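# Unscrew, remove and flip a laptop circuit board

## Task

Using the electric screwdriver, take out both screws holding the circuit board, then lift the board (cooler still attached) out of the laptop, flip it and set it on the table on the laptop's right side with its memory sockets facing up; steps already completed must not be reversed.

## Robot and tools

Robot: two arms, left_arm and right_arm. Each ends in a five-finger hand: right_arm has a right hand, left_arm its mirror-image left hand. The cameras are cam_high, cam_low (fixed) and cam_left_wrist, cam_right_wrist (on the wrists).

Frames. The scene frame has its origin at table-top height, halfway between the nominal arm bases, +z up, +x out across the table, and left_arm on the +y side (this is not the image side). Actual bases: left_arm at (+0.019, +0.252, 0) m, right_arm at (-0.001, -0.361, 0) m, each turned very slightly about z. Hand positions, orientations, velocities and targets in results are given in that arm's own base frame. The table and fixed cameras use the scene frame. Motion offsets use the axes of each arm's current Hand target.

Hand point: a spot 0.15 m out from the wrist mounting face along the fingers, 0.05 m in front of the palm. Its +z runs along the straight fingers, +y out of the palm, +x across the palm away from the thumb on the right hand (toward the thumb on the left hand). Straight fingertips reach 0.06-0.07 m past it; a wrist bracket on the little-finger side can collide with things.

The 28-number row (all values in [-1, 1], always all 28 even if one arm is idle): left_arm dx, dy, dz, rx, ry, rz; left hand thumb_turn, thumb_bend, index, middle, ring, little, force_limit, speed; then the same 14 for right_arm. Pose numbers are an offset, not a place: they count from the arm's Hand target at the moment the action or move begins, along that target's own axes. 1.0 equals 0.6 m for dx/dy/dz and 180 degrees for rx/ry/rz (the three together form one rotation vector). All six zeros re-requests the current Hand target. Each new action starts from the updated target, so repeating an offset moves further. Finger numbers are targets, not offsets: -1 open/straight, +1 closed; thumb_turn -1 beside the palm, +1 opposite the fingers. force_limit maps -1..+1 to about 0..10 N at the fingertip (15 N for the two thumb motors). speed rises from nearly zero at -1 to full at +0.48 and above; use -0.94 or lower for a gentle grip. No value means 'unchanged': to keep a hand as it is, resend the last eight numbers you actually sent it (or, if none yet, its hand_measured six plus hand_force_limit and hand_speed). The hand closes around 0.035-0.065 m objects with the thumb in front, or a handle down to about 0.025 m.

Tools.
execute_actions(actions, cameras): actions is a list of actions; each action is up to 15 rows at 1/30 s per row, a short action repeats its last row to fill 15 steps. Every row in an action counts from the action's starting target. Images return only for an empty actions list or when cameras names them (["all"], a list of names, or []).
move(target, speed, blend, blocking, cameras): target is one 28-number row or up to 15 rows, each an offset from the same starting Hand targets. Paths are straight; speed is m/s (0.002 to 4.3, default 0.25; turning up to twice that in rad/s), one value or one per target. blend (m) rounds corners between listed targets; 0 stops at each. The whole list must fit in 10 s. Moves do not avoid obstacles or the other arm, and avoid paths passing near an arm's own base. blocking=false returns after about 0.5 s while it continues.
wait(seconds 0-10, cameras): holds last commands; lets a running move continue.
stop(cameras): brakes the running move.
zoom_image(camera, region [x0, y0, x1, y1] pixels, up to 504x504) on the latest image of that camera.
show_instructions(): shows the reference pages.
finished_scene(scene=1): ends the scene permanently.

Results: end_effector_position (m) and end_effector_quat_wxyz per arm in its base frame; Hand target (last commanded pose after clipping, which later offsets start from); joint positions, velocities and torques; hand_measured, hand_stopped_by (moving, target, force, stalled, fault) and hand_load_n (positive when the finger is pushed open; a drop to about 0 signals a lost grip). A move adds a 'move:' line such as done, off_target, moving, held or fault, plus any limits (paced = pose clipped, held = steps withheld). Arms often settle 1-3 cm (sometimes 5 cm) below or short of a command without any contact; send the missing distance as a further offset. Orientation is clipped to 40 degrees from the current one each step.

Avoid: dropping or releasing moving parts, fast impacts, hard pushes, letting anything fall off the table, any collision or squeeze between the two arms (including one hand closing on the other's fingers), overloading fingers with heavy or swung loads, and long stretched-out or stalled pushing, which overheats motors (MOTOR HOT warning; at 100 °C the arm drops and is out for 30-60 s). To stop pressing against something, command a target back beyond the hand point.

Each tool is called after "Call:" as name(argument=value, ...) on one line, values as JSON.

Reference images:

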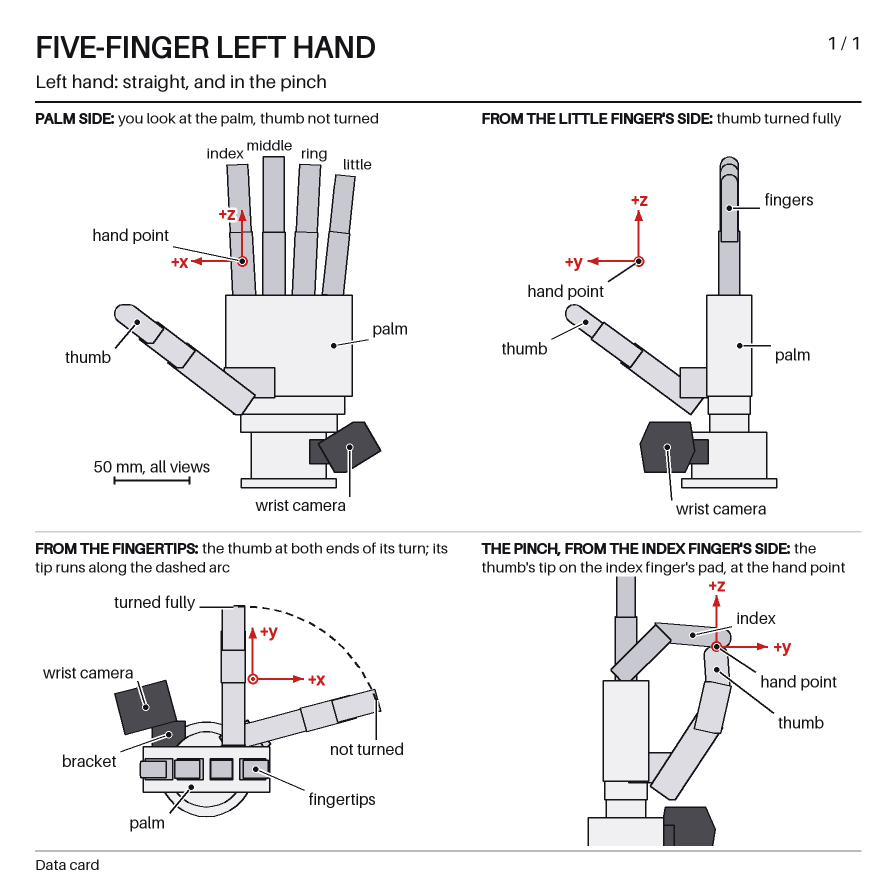

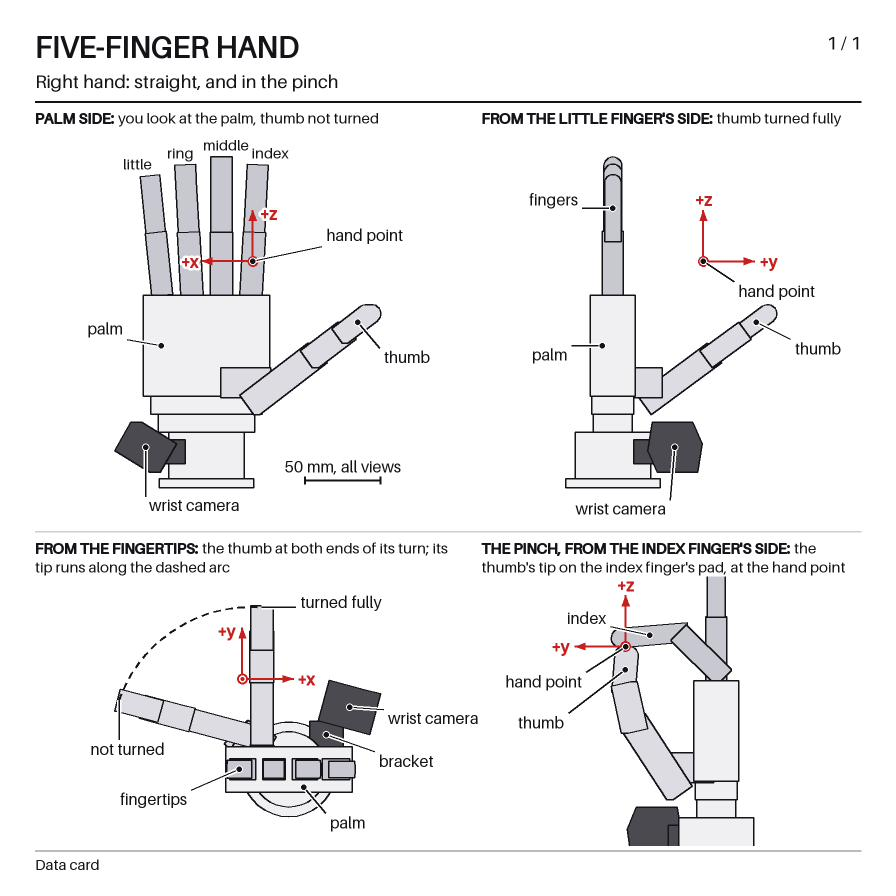

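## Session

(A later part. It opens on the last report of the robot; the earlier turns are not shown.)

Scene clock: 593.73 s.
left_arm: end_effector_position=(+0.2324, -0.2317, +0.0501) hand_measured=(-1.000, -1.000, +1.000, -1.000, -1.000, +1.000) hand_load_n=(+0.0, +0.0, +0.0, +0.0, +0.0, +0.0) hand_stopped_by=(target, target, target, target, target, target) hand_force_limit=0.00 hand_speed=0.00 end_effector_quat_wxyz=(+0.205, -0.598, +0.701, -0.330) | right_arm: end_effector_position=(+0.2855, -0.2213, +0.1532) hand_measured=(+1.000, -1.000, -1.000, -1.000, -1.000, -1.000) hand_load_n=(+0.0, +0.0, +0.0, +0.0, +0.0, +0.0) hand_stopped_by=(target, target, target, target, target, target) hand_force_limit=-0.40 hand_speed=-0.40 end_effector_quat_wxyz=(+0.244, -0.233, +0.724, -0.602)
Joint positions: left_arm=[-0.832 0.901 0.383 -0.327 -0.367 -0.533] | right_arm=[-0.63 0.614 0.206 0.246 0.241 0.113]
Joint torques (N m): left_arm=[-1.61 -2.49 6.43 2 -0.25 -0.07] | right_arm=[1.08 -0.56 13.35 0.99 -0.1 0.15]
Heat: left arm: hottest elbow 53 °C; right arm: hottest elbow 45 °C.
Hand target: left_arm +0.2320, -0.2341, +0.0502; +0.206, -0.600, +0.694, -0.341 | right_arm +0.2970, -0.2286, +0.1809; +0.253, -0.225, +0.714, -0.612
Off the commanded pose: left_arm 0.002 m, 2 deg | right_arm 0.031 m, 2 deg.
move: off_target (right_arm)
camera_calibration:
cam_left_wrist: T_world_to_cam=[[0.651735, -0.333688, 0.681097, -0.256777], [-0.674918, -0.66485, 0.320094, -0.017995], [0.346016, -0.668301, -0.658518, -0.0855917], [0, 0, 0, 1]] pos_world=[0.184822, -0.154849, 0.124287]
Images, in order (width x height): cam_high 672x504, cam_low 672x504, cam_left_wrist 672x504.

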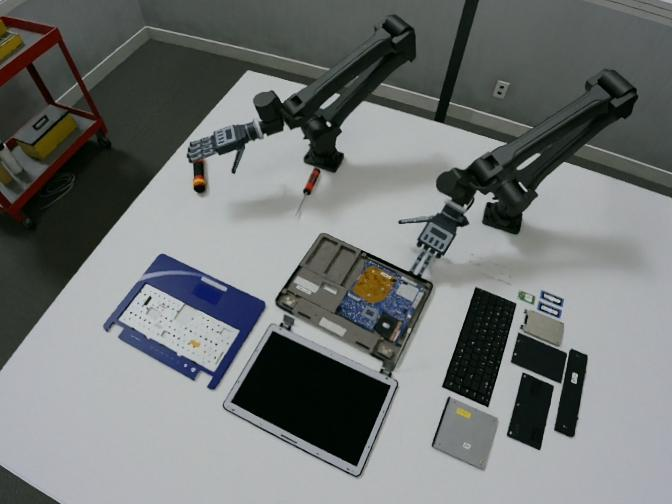

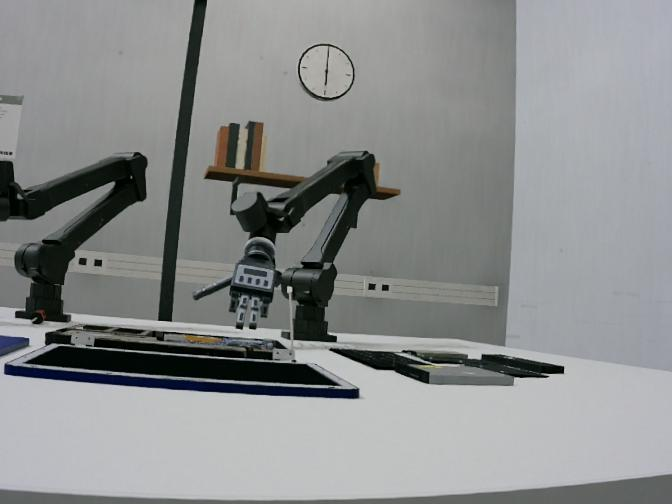

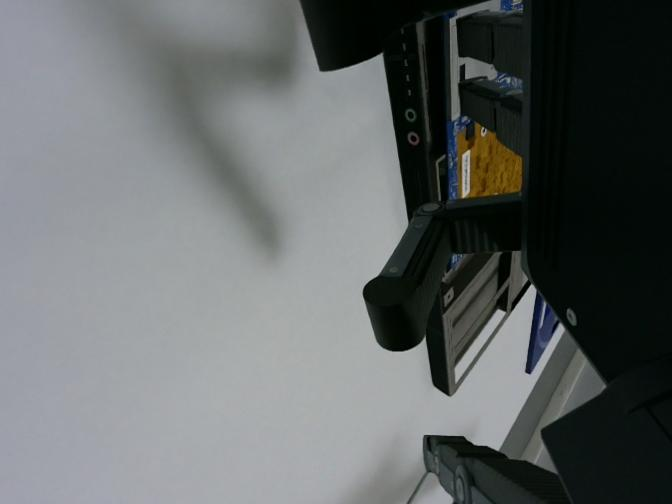

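Call:
move(target=[-0.01156,0.03235,0.03385,0,0,0,-1,-1,1.0,-1,-1,1.0,0,0,0,0,0,0,0,0,1,-1,-1,-1,-1,-1,-0.4,-0.4], speed=0.03, cameras=["all"])

Scene clock: 598.17 s.
left_arm: end_effector_position=(+0.2337, -0.2335, +0.0276) hand_measured=(-1.000, -1.000, +1.000, -1.000, -1.000, +1.000) hand_load_n=(+0.0, +0.0, +0.0, +0.0, +0.0, +0.0) hand_stopped_by=(target, target, target, target, target, target) hand_force_limit=0.00 hand_speed=0.00 end_effector_quat_wxyz=(+0.205, -0.597, +0.697, -0.341) | right_arm: end_effector_position=(+0.2855, -0.2213, +0.1532) hand_measured=(+1.000, -1.000, -1.000, -1.000, -1.000, -1.000) hand_load_n=(+0.0, +0.0, +0.0, +0.0, +0.0, +0.0) hand_stopped_by=(target, target, target, target, target, target) hand_force_limit=-0.40 hand_speed=-0.40 end_effector_quat_wxyz=(+0.244, -0.233, +0.724, -0.602)
Joint positions: left_arm=[-0.832 0.96 0.328 -0.189 -0.366 -0.533] | right_arm=[-0.63 0.614 0.206 0.246 0.241 0.113]
Joint torques (N m): left_arm=[-0.38 -1.2 6.02 1.99 0.05 0.06] | right_arm=[1.08 -0.5 13.35 0.99 -0.09 0.15]
Heat: left arm: hottest elbow 52 °C; right arm: hottest elbow 45 °C.
Hand target: left_arm +0.2339, -0.2309, +0.0213; +0.206, -0.600, +0.694, -0.341 | right_arm +0.2970, -0.2286, +0.1809; +0.253, -0.225, +0.714, -0.612
Off the commanded pose: left_arm 0.007 m, 0 deg | right_arm 0.031 m, 2 deg.
move: off_target (right_arm)
camera_calibration:
cam_left_wrist: T_world_to_cam=[[0.640673, -0.321375, 0.697321, -0.237814], [-0.680577, -0.658142, 0.32197, -0.00829137], [0.355463, -0.680858, -0.640374, -0.107727], [0, 0, 0, 1]] pos_world=[0.185011, -0.155231, 0.0995168]
cam_right_wrist: T_world_to_cam=[[-0.23845, 0.0039136, -0.971147, 0.216171], [0.273906, 0.959665, -0.0633861, 0.136917], [0.931728, -0.281117, -0.229904, -0.177499], [0, 0, 0, 1]] pos_world=[0.179425, -0.182138, 0.177804]

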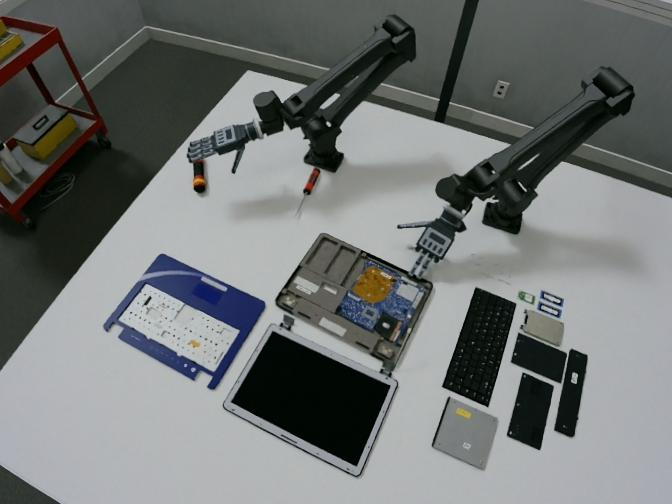

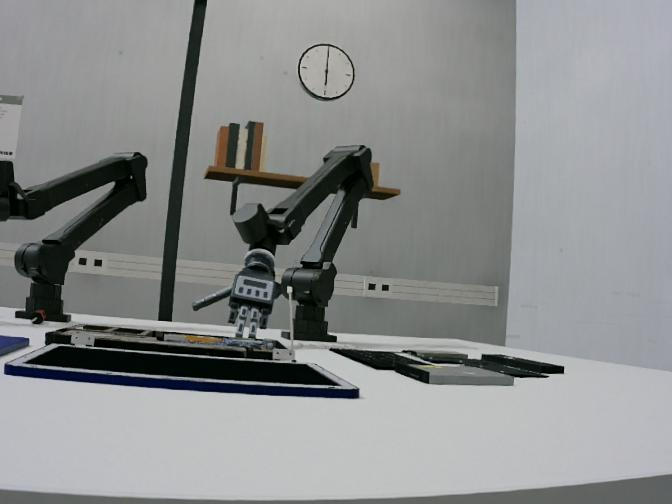

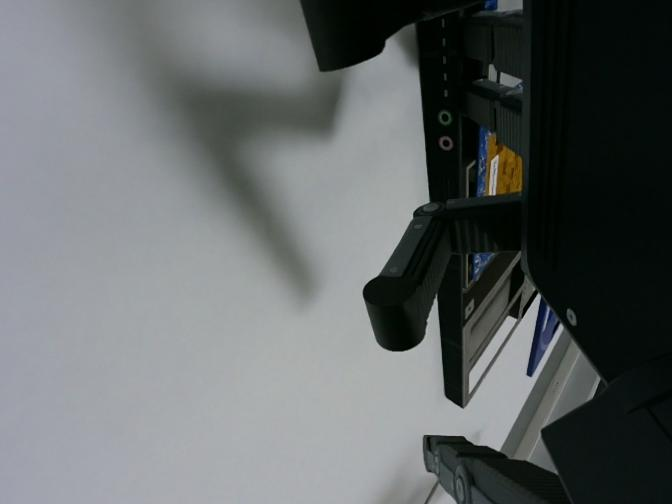

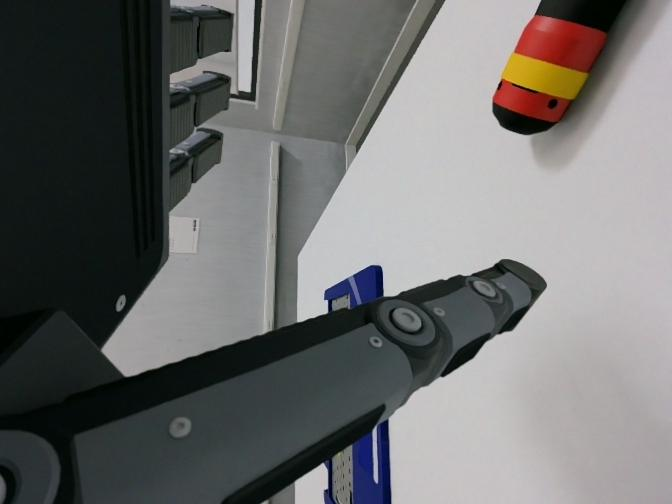

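Call:
zoom_image(camera="cam_left_wrist", region=[380, 0, 560, 200])

Call:
zoom_image(camera="cam_high", region=[390, 240, 440, 290])

Scaled by 2.520 from the camera's 672x504 image, which has a finer 960x720 frame.

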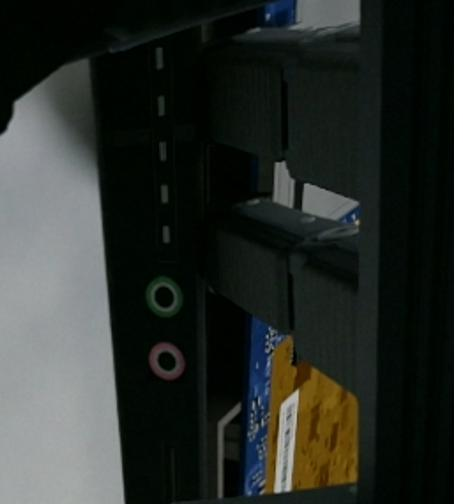

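Scaled by 10.080 from the camera's 672x504 image, which has a finer 960x720 frame.

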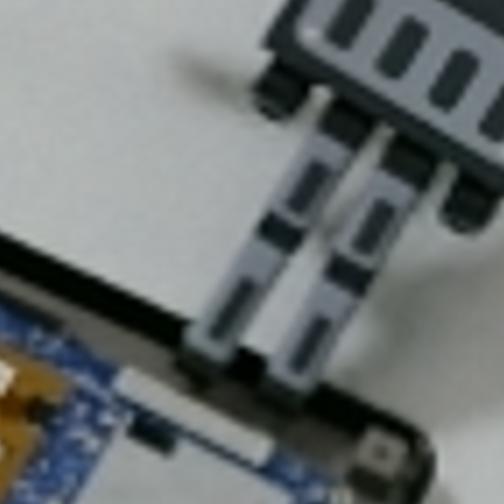

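Call:
move(target=[-0.00493,0.00277,0.0218,0,0,0,-1,-1,1.0,-1,-1,1.0,0,0,0,0,0,0,0,0,1,-1,-1,-1,-1,-1,-0.4,-0.4], speed=0.01, cameras=["cam_high","cam_left_wrist","cam_low"])

Call:
zoom_image(camera="cam_left_wrist", region=[380, 0, 560, 200])

Call:
zoom_image(camera="cam_high", region=[390, 240, 440, 290])

Scene clock: 601.57 s.
left_arm: end_effector_position=(+0.2420, -0.2360, +0.0195) hand_measured=(-1.000, -1.000, +1.000, -1.000, -1.000, +1.000) hand_load_n=(-0.5, -0.5, +0.0, -1.0, +0.0, +0.0) hand_stopped_by=(target, target, target, target, target, target) hand_force_limit=0.00 hand_speed=0.00 end_effector_quat_wxyz=(+0.204, -0.598, +0.694, -0.345) | right_arm: end_effector_position=(+0.2855, -0.2213, +0.1532) hand_measured=(+1.000, -1.000, -1.000, -1.000, -1.000, -1.000) hand_load_n=(+0.0, +0.0, +0.0, +0.0, +0.0, +0.0) hand_stopped_by=(target, target, target, target, target, target) hand_force_limit=-0.40 hand_speed=-0.40 end_effector_quat_wxyz=(+0.244, -0.233, +0.724, -0.602)
Joint positions: left_arm=[-0.81 1.014 0.323 -0.115 -0.349 -0.519] | right_arm=[-0.63 0.614 0.206 0.246 0.241 0.113]
Joint torques (N m): left_arm=[0.15 -1.32 5.64 2.03 0.14 0.15] | right_arm=[1.08 -0.56 13.35 0.99 -0.1 0.15]
Heat: left arm: hottest elbow 51 °C; right arm: hottest elbow 45 °C.
Hand target: left_arm +0.2424, -0.2310, +0.0109; +0.206, -0.600, +0.694, -0.341 | right_arm +0.2970, -0.2286, +0.1809; +0.253, -0.225, +0.714, -0.612
Off the commanded pose: left_arm 0.010 m, 1 deg | right_arm 0.031 m, 2 deg.
move: off_target (right_arm)
camera_calibration:
cam_left_wrist: T_world_to_cam=[[0.63853, -0.314486, 0.702409, -0.236284], [-0.680987, -0.656067, 0.325319, -0.00112119], [0.35852, -0.686057, -0.633079, -0.119644], [0, 0, 0, 1]] pos_world=[0.193005, -0.157126, 0.0905887]
Images, in order (width x height): cam_high 672x504, cam_low 672x504, cam_left_wrist 672x504.

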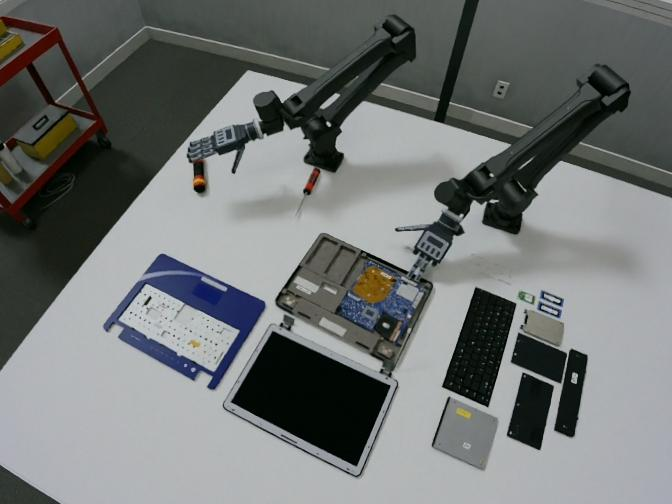

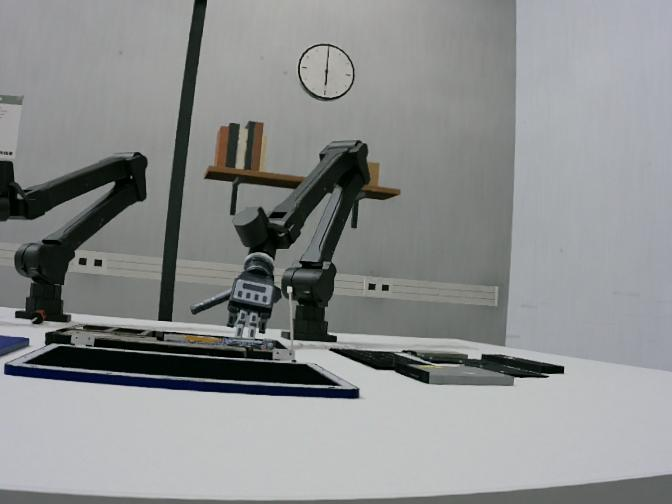

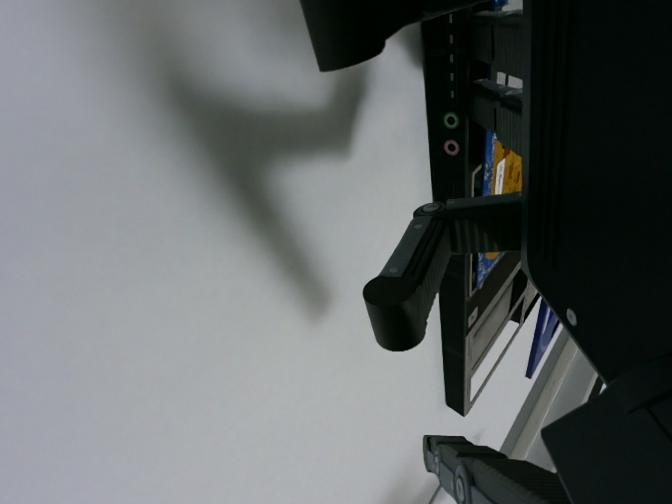

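Scaled by 2.520 from the camera's 672x504 image, which has a finer 960x720 frame.

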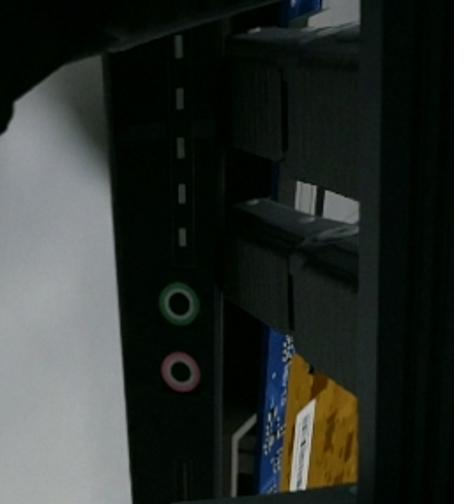

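Scaled by 10.080 from the camera's 672x504 image, which has a finer 960x720 frame.

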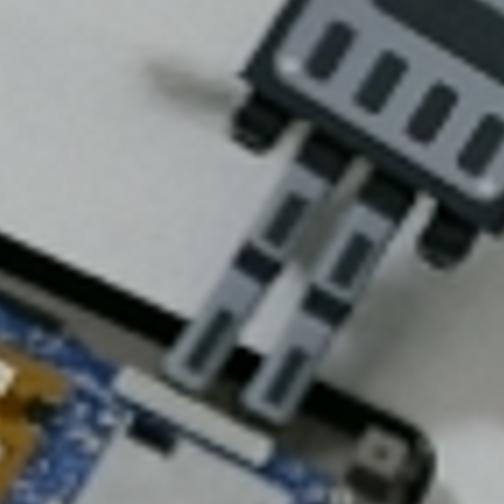

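Call:
move(target=[-0.0010,0.0078,0.0055,0,0,0,-1,-1,1.0,-1,-1,1.0,0,0,0,0,0,0,0,0,1,-1,-1,-1,-1,-1,-0.4,-0.4], speed=0.01, cameras=["cam_high","cam_left_wrist","cam_low"])

Call:
zoom_image(camera="cam_left_wrist", region=[380, 0, 560, 200])

Scene clock: 603.43 s.
left_arm: end_effector_position=(+0.2430, -0.2364, +0.0179) hand_measured=(-1.000, -1.000, +1.000, -1.000, -1.000, +1.000) hand_load_n=(+0.0, +0.0, +0.0, +0.0, +0.0, +0.0) hand_stopped_by=(target, target, target, target, target, target) hand_force_limit=0.00 hand_speed=0.00 end_effector_quat_wxyz=(+0.205, -0.597, +0.692, -0.350) | right_arm: end_effector_position=(+0.2855, -0.2213, +0.1532) hand_measured=(+1.000, -1.000, -1.000, -1.000, -1.000, -1.000) hand_load_n=(+0.0, +0.0, +0.0, +0.0, +0.0, +0.0) hand_stopped_by=(target, target, target, target, target, target) hand_force_limit=-0.40 hand_speed=-0.40 end_effector_quat_wxyz=(+0.244, -0.233, +0.724, -0.602)
Joint positions: left_arm=[-0.81 1.02 0.314 -0.089 -0.35 -0.518] | right_arm=[-0.63 0.614 0.206 0.246 0.241 0.113]
Joint torques (N m): left_arm=[-0.21 -0.79 5.52 2 0.08 0.12] | right_arm=[1.14 -0.56 13.35 0.99 -0.1 0.15]
Heat: left arm: hottest elbow 51 °C; right arm: hottest elbow 45 °C.
Hand target: left_arm +0.2416, -0.2310, +0.0052; +0.206, -0.600, +0.694, -0.341 | right_arm +0.2970, -0.2286, +0.1809; +0.253, -0.225, +0.714, -0.612
Off the commanded pose: left_arm 0.014 m, 1 deg | right_arm 0.031 m, 2 deg.
move: off_target (left_arm, right_arm)
camera_calibration:
cam_left_wrist: T_world_to_cam=[[0.632053, -0.309877, 0.710271, -0.233409], [-0.683958, -0.653956, 0.32333, 0.000985627], [0.364293, -0.690158, -0.625278, -0.123794], [0, 0, 0, 1]] pos_world=[0.193298, -0.157121, 0.0880593]
Images, in order (width x height): cam_high 672x504, cam_low 672x504, cam_left_wrist 672x504.

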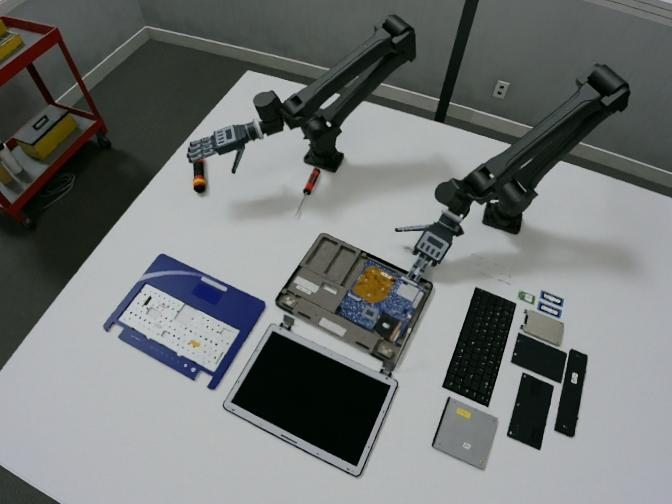

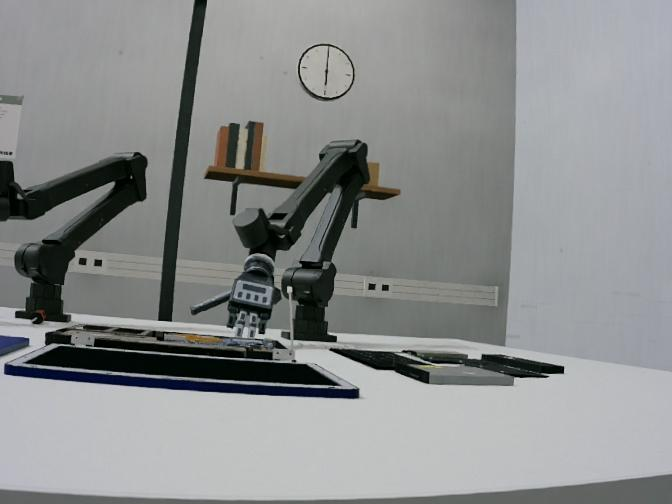

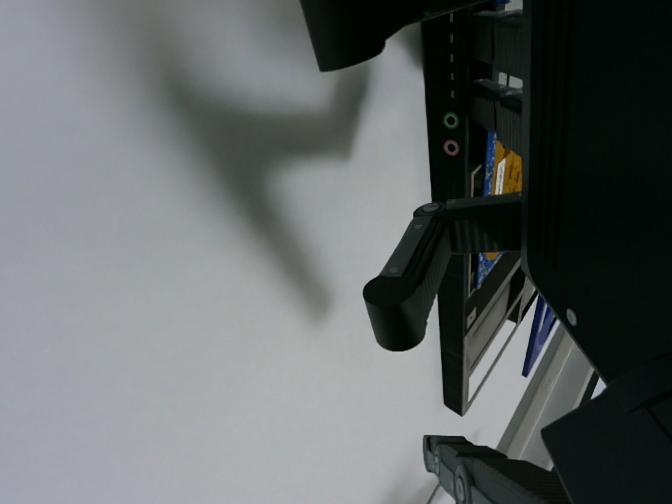

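Scaled by 2.520 from the camera's 672x504 image, which has a finer 960x720 frame.

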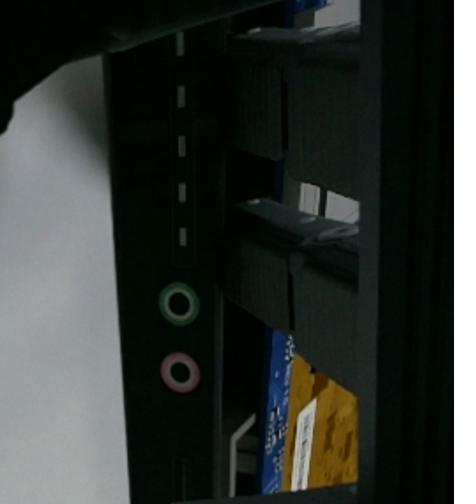

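Call:
move(target=[-0.0039,-0.01386,0.01388,0,0,0,-1,-1,1.0,-1,-1,1.0,0,0,0,0,0,0,0,0,1,-1,-1,-1,-1,-1,-0.4,-0.4], speed=0.02, cameras=["cam_high","cam_left_wrist","cam_low"])

Call:
zoom_image(camera="cam_left_wrist", region=[380, 0, 560, 200])

Call:
zoom_image(camera="cam_high", region=[390, 240, 440, 290])

Scene clock: 606.30 s.
left_arm: end_effector_position=(+0.2491, -0.2361, +0.0165) hand_measured=(-1.000, -1.000, +1.000, -1.000, -1.000, +1.000) hand_load_n=(-0.5, +0.0, +0.0, +0.0, +0.5, +0.0) hand_stopped_by=(target, target, target, target, target, target) hand_force_limit=0.00 hand_speed=0.00 end_effector_quat_wxyz=(+0.203, -0.593, +0.694, -0.354) | right_arm: end_effector_position=(+0.2855, -0.2213, +0.1532) hand_measured=(+1.000, -1.000, -1.000, -1.000, -1.000, -1.000) hand_load_n=(+0.0, +0.0, +0.0, +0.0, +0.0, +0.0) hand_stopped_by=(target, target, target, target, target, target) hand_force_limit=-0.40 hand_speed=-0.40 end_effector_quat_wxyz=(+0.244, -0.233, +0.724, -0.602)
Joint positions: left_arm=[-0.784 1.039 0.314 -0.056 -0.324 -0.492] | right_arm=[-0.63 0.614 0.206 0.246 0.241 0.113]
Joint torques (N m): left_arm=[0.38 -0.03 6.57 1.73 0.13 0.15] | right_arm=[1.14 -0.5 13.35 0.98 -0.1 0.14]
Heat: left arm: hottest elbow 51 °C; right arm: hottest elbow 45 °C.
Hand target: left_arm +0.2536, -0.2310, +0.0052; +0.206, -0.600, +0.694, -0.341 | right_arm +0.2970, -0.2286, +0.1809; +0.253, -0.225, +0.714, -0.612
Off the commanded pose: left_arm 0.013 m, 2 deg | right_arm 0.031 m, 2 deg.
move: off_target (left_arm, right_arm)
camera_calibration:
cam_left_wrist: T_world_to_cam=[[0.626664, -0.312166, 0.714034, -0.235388], [-0.69124, -0.645745, 0.324347, 0.00961163], [0.359834, -0.696825, -0.620447, -0.127193], [0, 0, 0, 1]] pos_world=[0.199921, -0.155905, 0.086041]
Images, in order (width x height): cam_high 672x504, cam_low 672x504, cam_left_wrist 672x504.

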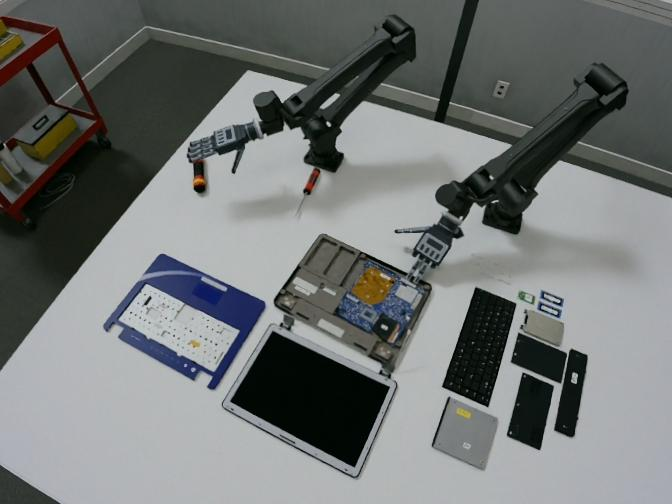

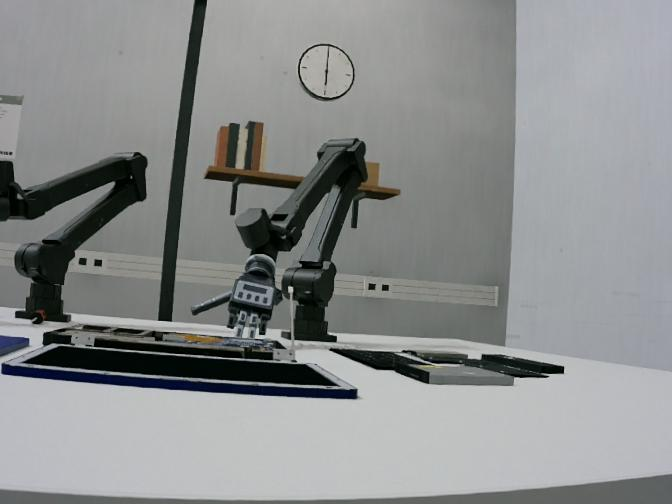

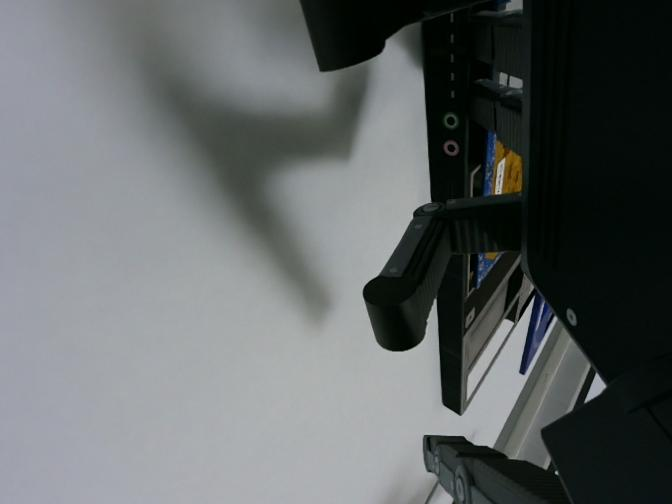

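Scaled by 2.520 from the camera's 672x504 image, which has a finer 960x720 frame.

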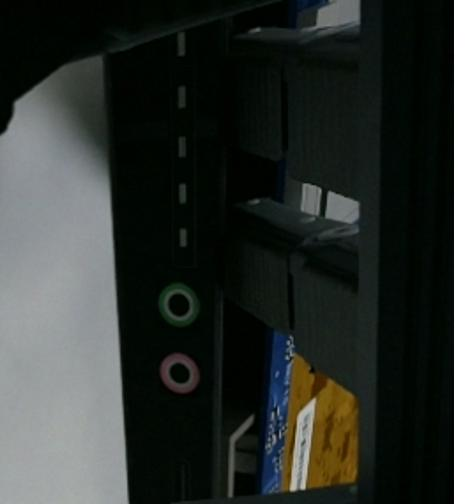

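Scaled by 10.080 from the camera's 672x504 image, which has a finer 960x720 frame.

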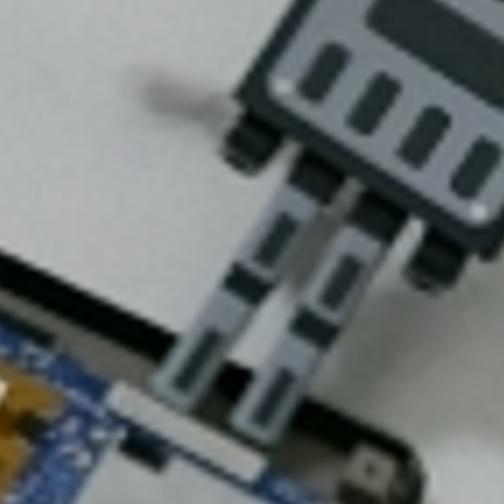

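Call:
move(target=[0.0,0.0095,0.0107,0.0601,0,0.0108,-1,-1,1.0,-1,-1,1.0,0,0,0,0,0,0,0,0,1,-1,-1,-1,-1,-1,-0.4,-0.4], speed=0.03, cameras=["cam_high","cam_left_wrist","cam_low"])

Call:
zoom_image(camera="cam_left_wrist", region=[380, 0, 560, 200])

Call:
zoom_image(camera="cam_high", region=[390, 240, 440, 290])

Call:
zoom_image(camera="cam_low", region=[200, 310, 300, 365])

Scene clock: 613.53 s.
left_arm: end_effector_position=(+0.2576, -0.2348, +0.0021) hand_measured=(-1.000, -1.000, +1.000, -1.000, -1.000, +1.000) hand_load_n=(+0.0, +0.0, +0.0, -1.5, +0.0, +0.0) hand_stopped_by=(target, target, target, target, target, target) hand_force_limit=0.00 hand_speed=0.00 end_effector_quat_wxyz=(+0.263, -0.569, +0.667, -0.402) | right_arm: end_effector_position=(+0.2855, -0.2213, +0.1532) hand_measured=(+1.000, -1.000, -1.000, -1.000, -1.000, -1.000) hand_load_n=(+0.0, +0.0, +0.0, +0.0, +0.0, +0.0) hand_stopped_by=(target, target, target, target, target, target) hand_force_limit=-0.40 hand_speed=-0.40 end_effector_quat_wxyz=(+0.244, -0.233, +0.724, -0.602)
Joint positions: left_arm=[-0.852 1.132 0.212 0.273 -0.47 -0.457] | right_arm=[-0.63 0.614 0.206 0.246 0.241 0.113]
Joint torques (N m): left_arm=[-1.73 -1.96 4.59 2.1 -0.32 0.14] | right_arm=[1.03 -0.56 13.34 0.99 -0.09 0.15]
Heat: left arm: hottest elbow 50 °C; right arm: hottest elbow 45 °C.
Hand target: left_arm +0.2541, -0.2321, -0.0033; +0.267, -0.566, +0.669, -0.401 | right_arm +0.2970, -0.2286, +0.1809; +0.253, -0.225, +0.714, -0.612
Off the commanded pose: left_arm 0.007 m, 1 deg | right_arm 0.031 m, 2 deg.
move: off_target (right_arm)
camera_calibration:
cam_left_wrist: T_world_to_cam=[[0.503675, -0.296418, 0.811448, -0.194927], [-0.722598, -0.659337, 0.207672, 0.0260543], [0.47346, -0.690949, -0.546283, -0.166335], [0, 0, 0, 1]] pos_world=[0.195759, -0.15553, 0.0618968]
Images, in order (width x height): cam_high 672x504, cam_low 672x504, cam_left_wrist 672x504.

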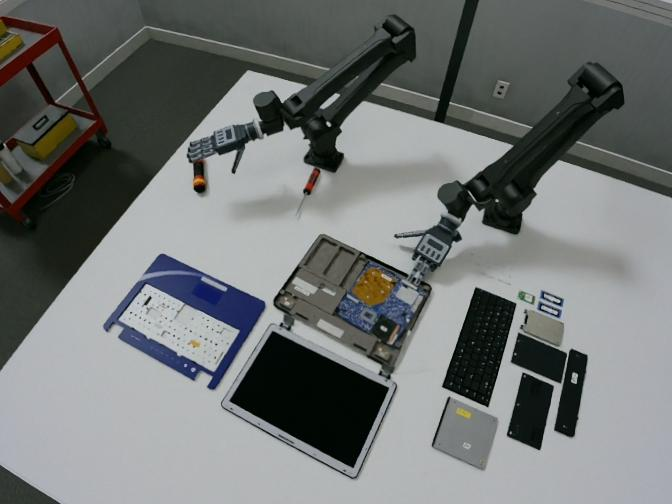

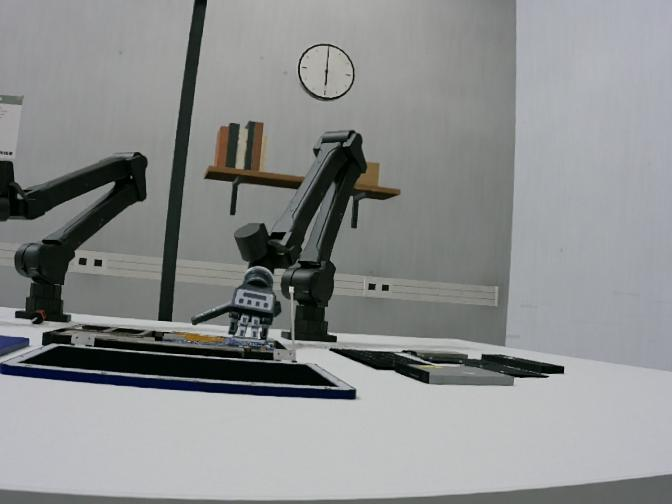

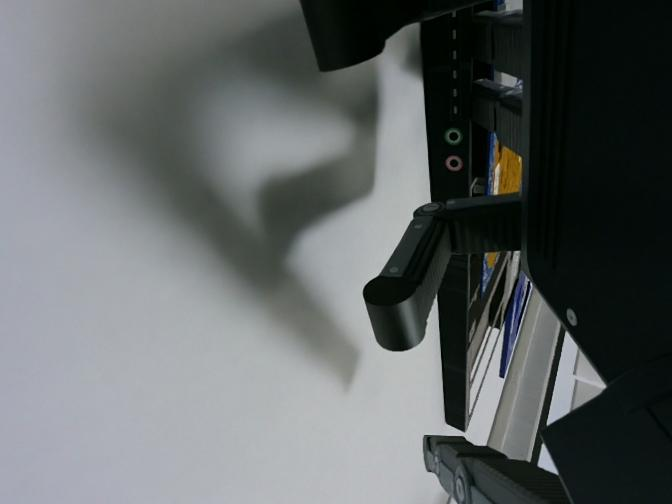

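Scaled by 2.520 from the camera's 672x504 image, which has a finer 960x720 frame.

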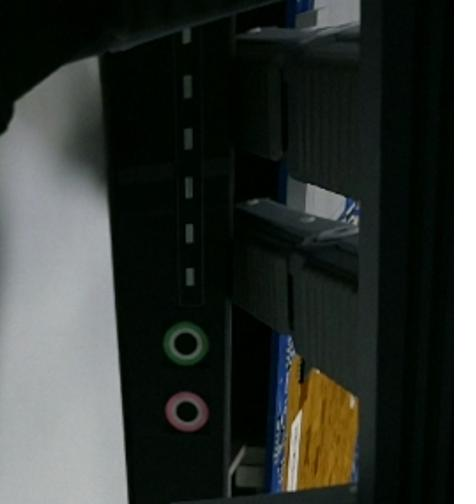

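Scaled by 10.080 from the camera's 672x504 image, which has a finer 960x720 frame.

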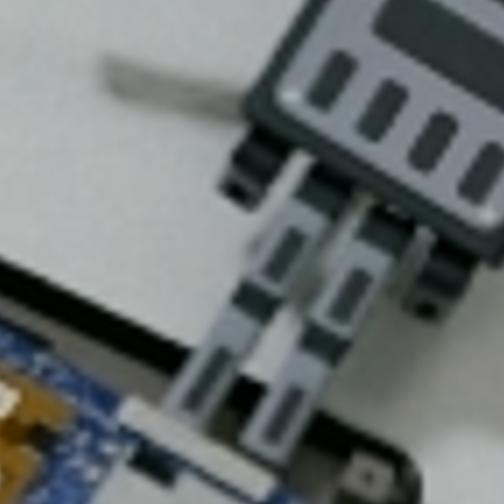

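Scaled by 5.040 from the camera's 672x504 image, which has a finer 960x720 frame.

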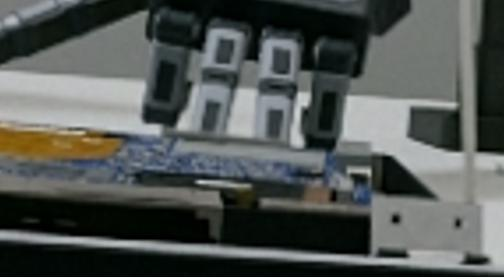

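Call:
move(target=[-0.0033,-0.01185,0.01173,0,0,0,-1,-1,1.0,-1,-1,1.0,0,0,0,0,0,0,0,0,1,-1,-1,-1,-1,-1,-0.4,-0.4], speed=0.02, cameras=["cam_high","cam_left_wrist","cam_low"])

Call:
zoom_image(camera="cam_left_wrist", region=[380, 0, 560, 200])

Call:
zoom_image(camera="cam_high", region=[390, 240, 440, 290])

Call:
zoom_image(camera="cam_low", region=[200, 310, 300, 365])

Scene clock: 616.13 s.
left_arm: end_effector_position=(+0.2591, -0.2342, +0.0006) hand_measured=(-1.000, -1.000, +1.000, -1.000, -1.000, +1.000) hand_load_n=(+0.0, +0.0, +0.0, +0.0, +0.0, +0.0) hand_stopped_by=(target, target, target, target, target, target) hand_force_limit=0.00 hand_speed=0.00 end_effector_quat_wxyz=(+0.263, -0.564, +0.672, -0.402) | right_arm: end_effector_position=(+0.2855, -0.2213, +0.1532) hand_measured=(+1.000, -1.000, -1.000, -1.000, -1.000, -1.000) hand_load_n=(+0.0, +0.0, +0.0, -0.5, +0.0, +0.0) hand_stopped_by=(target, target, target, target, target, target) hand_force_limit=-0.40 hand_speed=-0.40 end_effector_quat_wxyz=(+0.244, -0.233, +0.724, -0.602)
Joint positions: left_arm=[-0.841 1.142 0.212 0.287 -0.455 -0.435] | right_arm=[-0.63 0.614 0.206 0.246 0.241 0.113]
Joint torques (N m): left_arm=[0.15 -1.49 5.65 1.99 0.09 0.16] | right_arm=[1.14 -0.5 13.35 0.99 -0.1 0.15]
Heat: left arm: hottest elbow 49 °C; right arm: hottest elbow 45 °C.
Hand target: left_arm +0.2642, -0.2321, -0.0013; +0.267, -0.566, +0.669, -0.401 | right_arm +0.2970, -0.2286, +0.1809; +0.253, -0.225, +0.714, -0.612
Off the commanded pose: left_arm 0.006 m, 1 deg | right_arm 0.031 m, 2 deg.
move: off_target (right_arm)
camera_calibration:
cam_left_wrist: T_world_to_cam=[[0.498899, -0.309338, 0.809574, -0.196043], [-0.731227, -0.651657, 0.20162, 0.0320239], [0.465196, -0.69257, -0.551307, -0.165674], [0, 0, 0, 1]] pos_world=[0.198293, -0.154516, 0.0609167]
Images, in order (width x height): cam_high 672x504, cam_low 672x504, cam_left_wrist 672x504.

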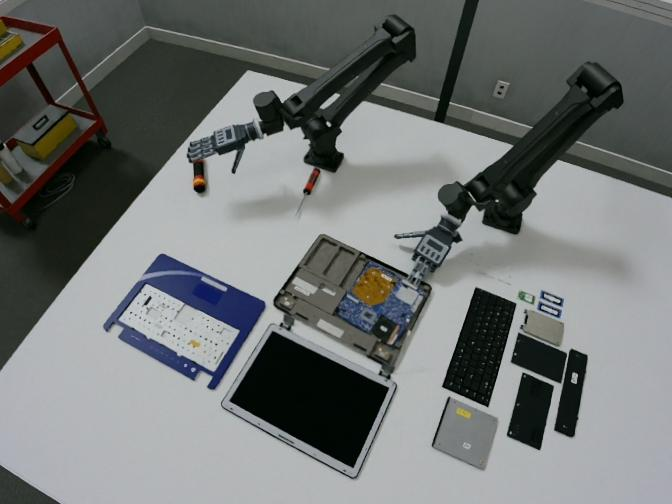

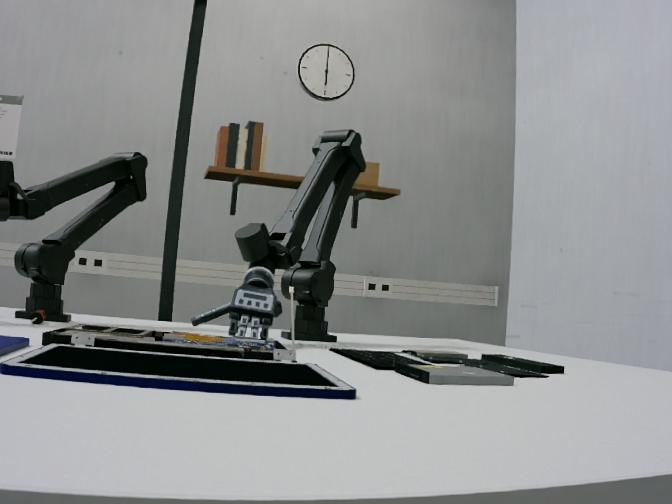

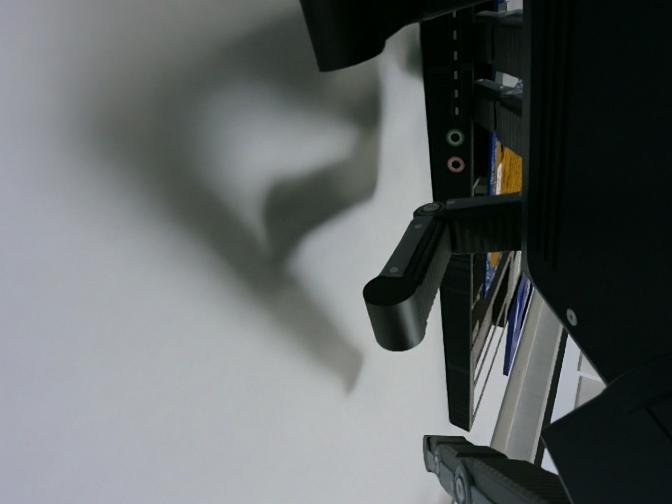

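Scaled by 2.520 from the camera's 672x504 image, which has a finer 960x720 frame.

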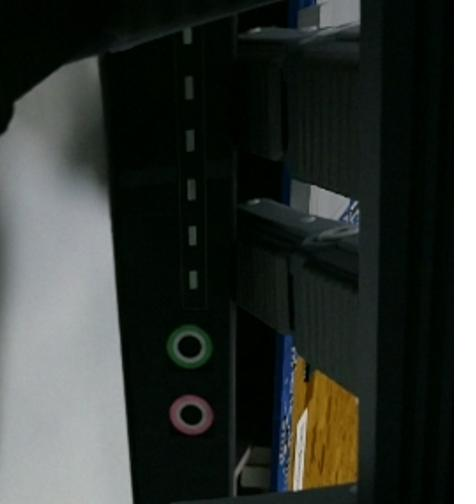

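Scaled by 10.080 from the camera's 672x504 image, which has a finer 960x720 frame.

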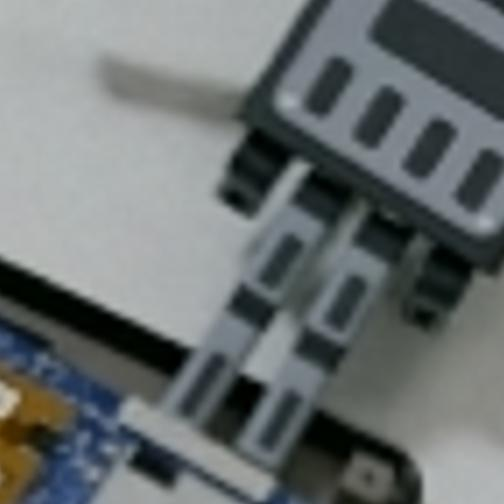

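Scaled by 5.040 from the camera's 672x504 image, which has a finer 960x720 frame.

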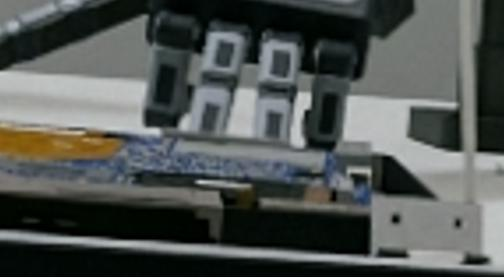

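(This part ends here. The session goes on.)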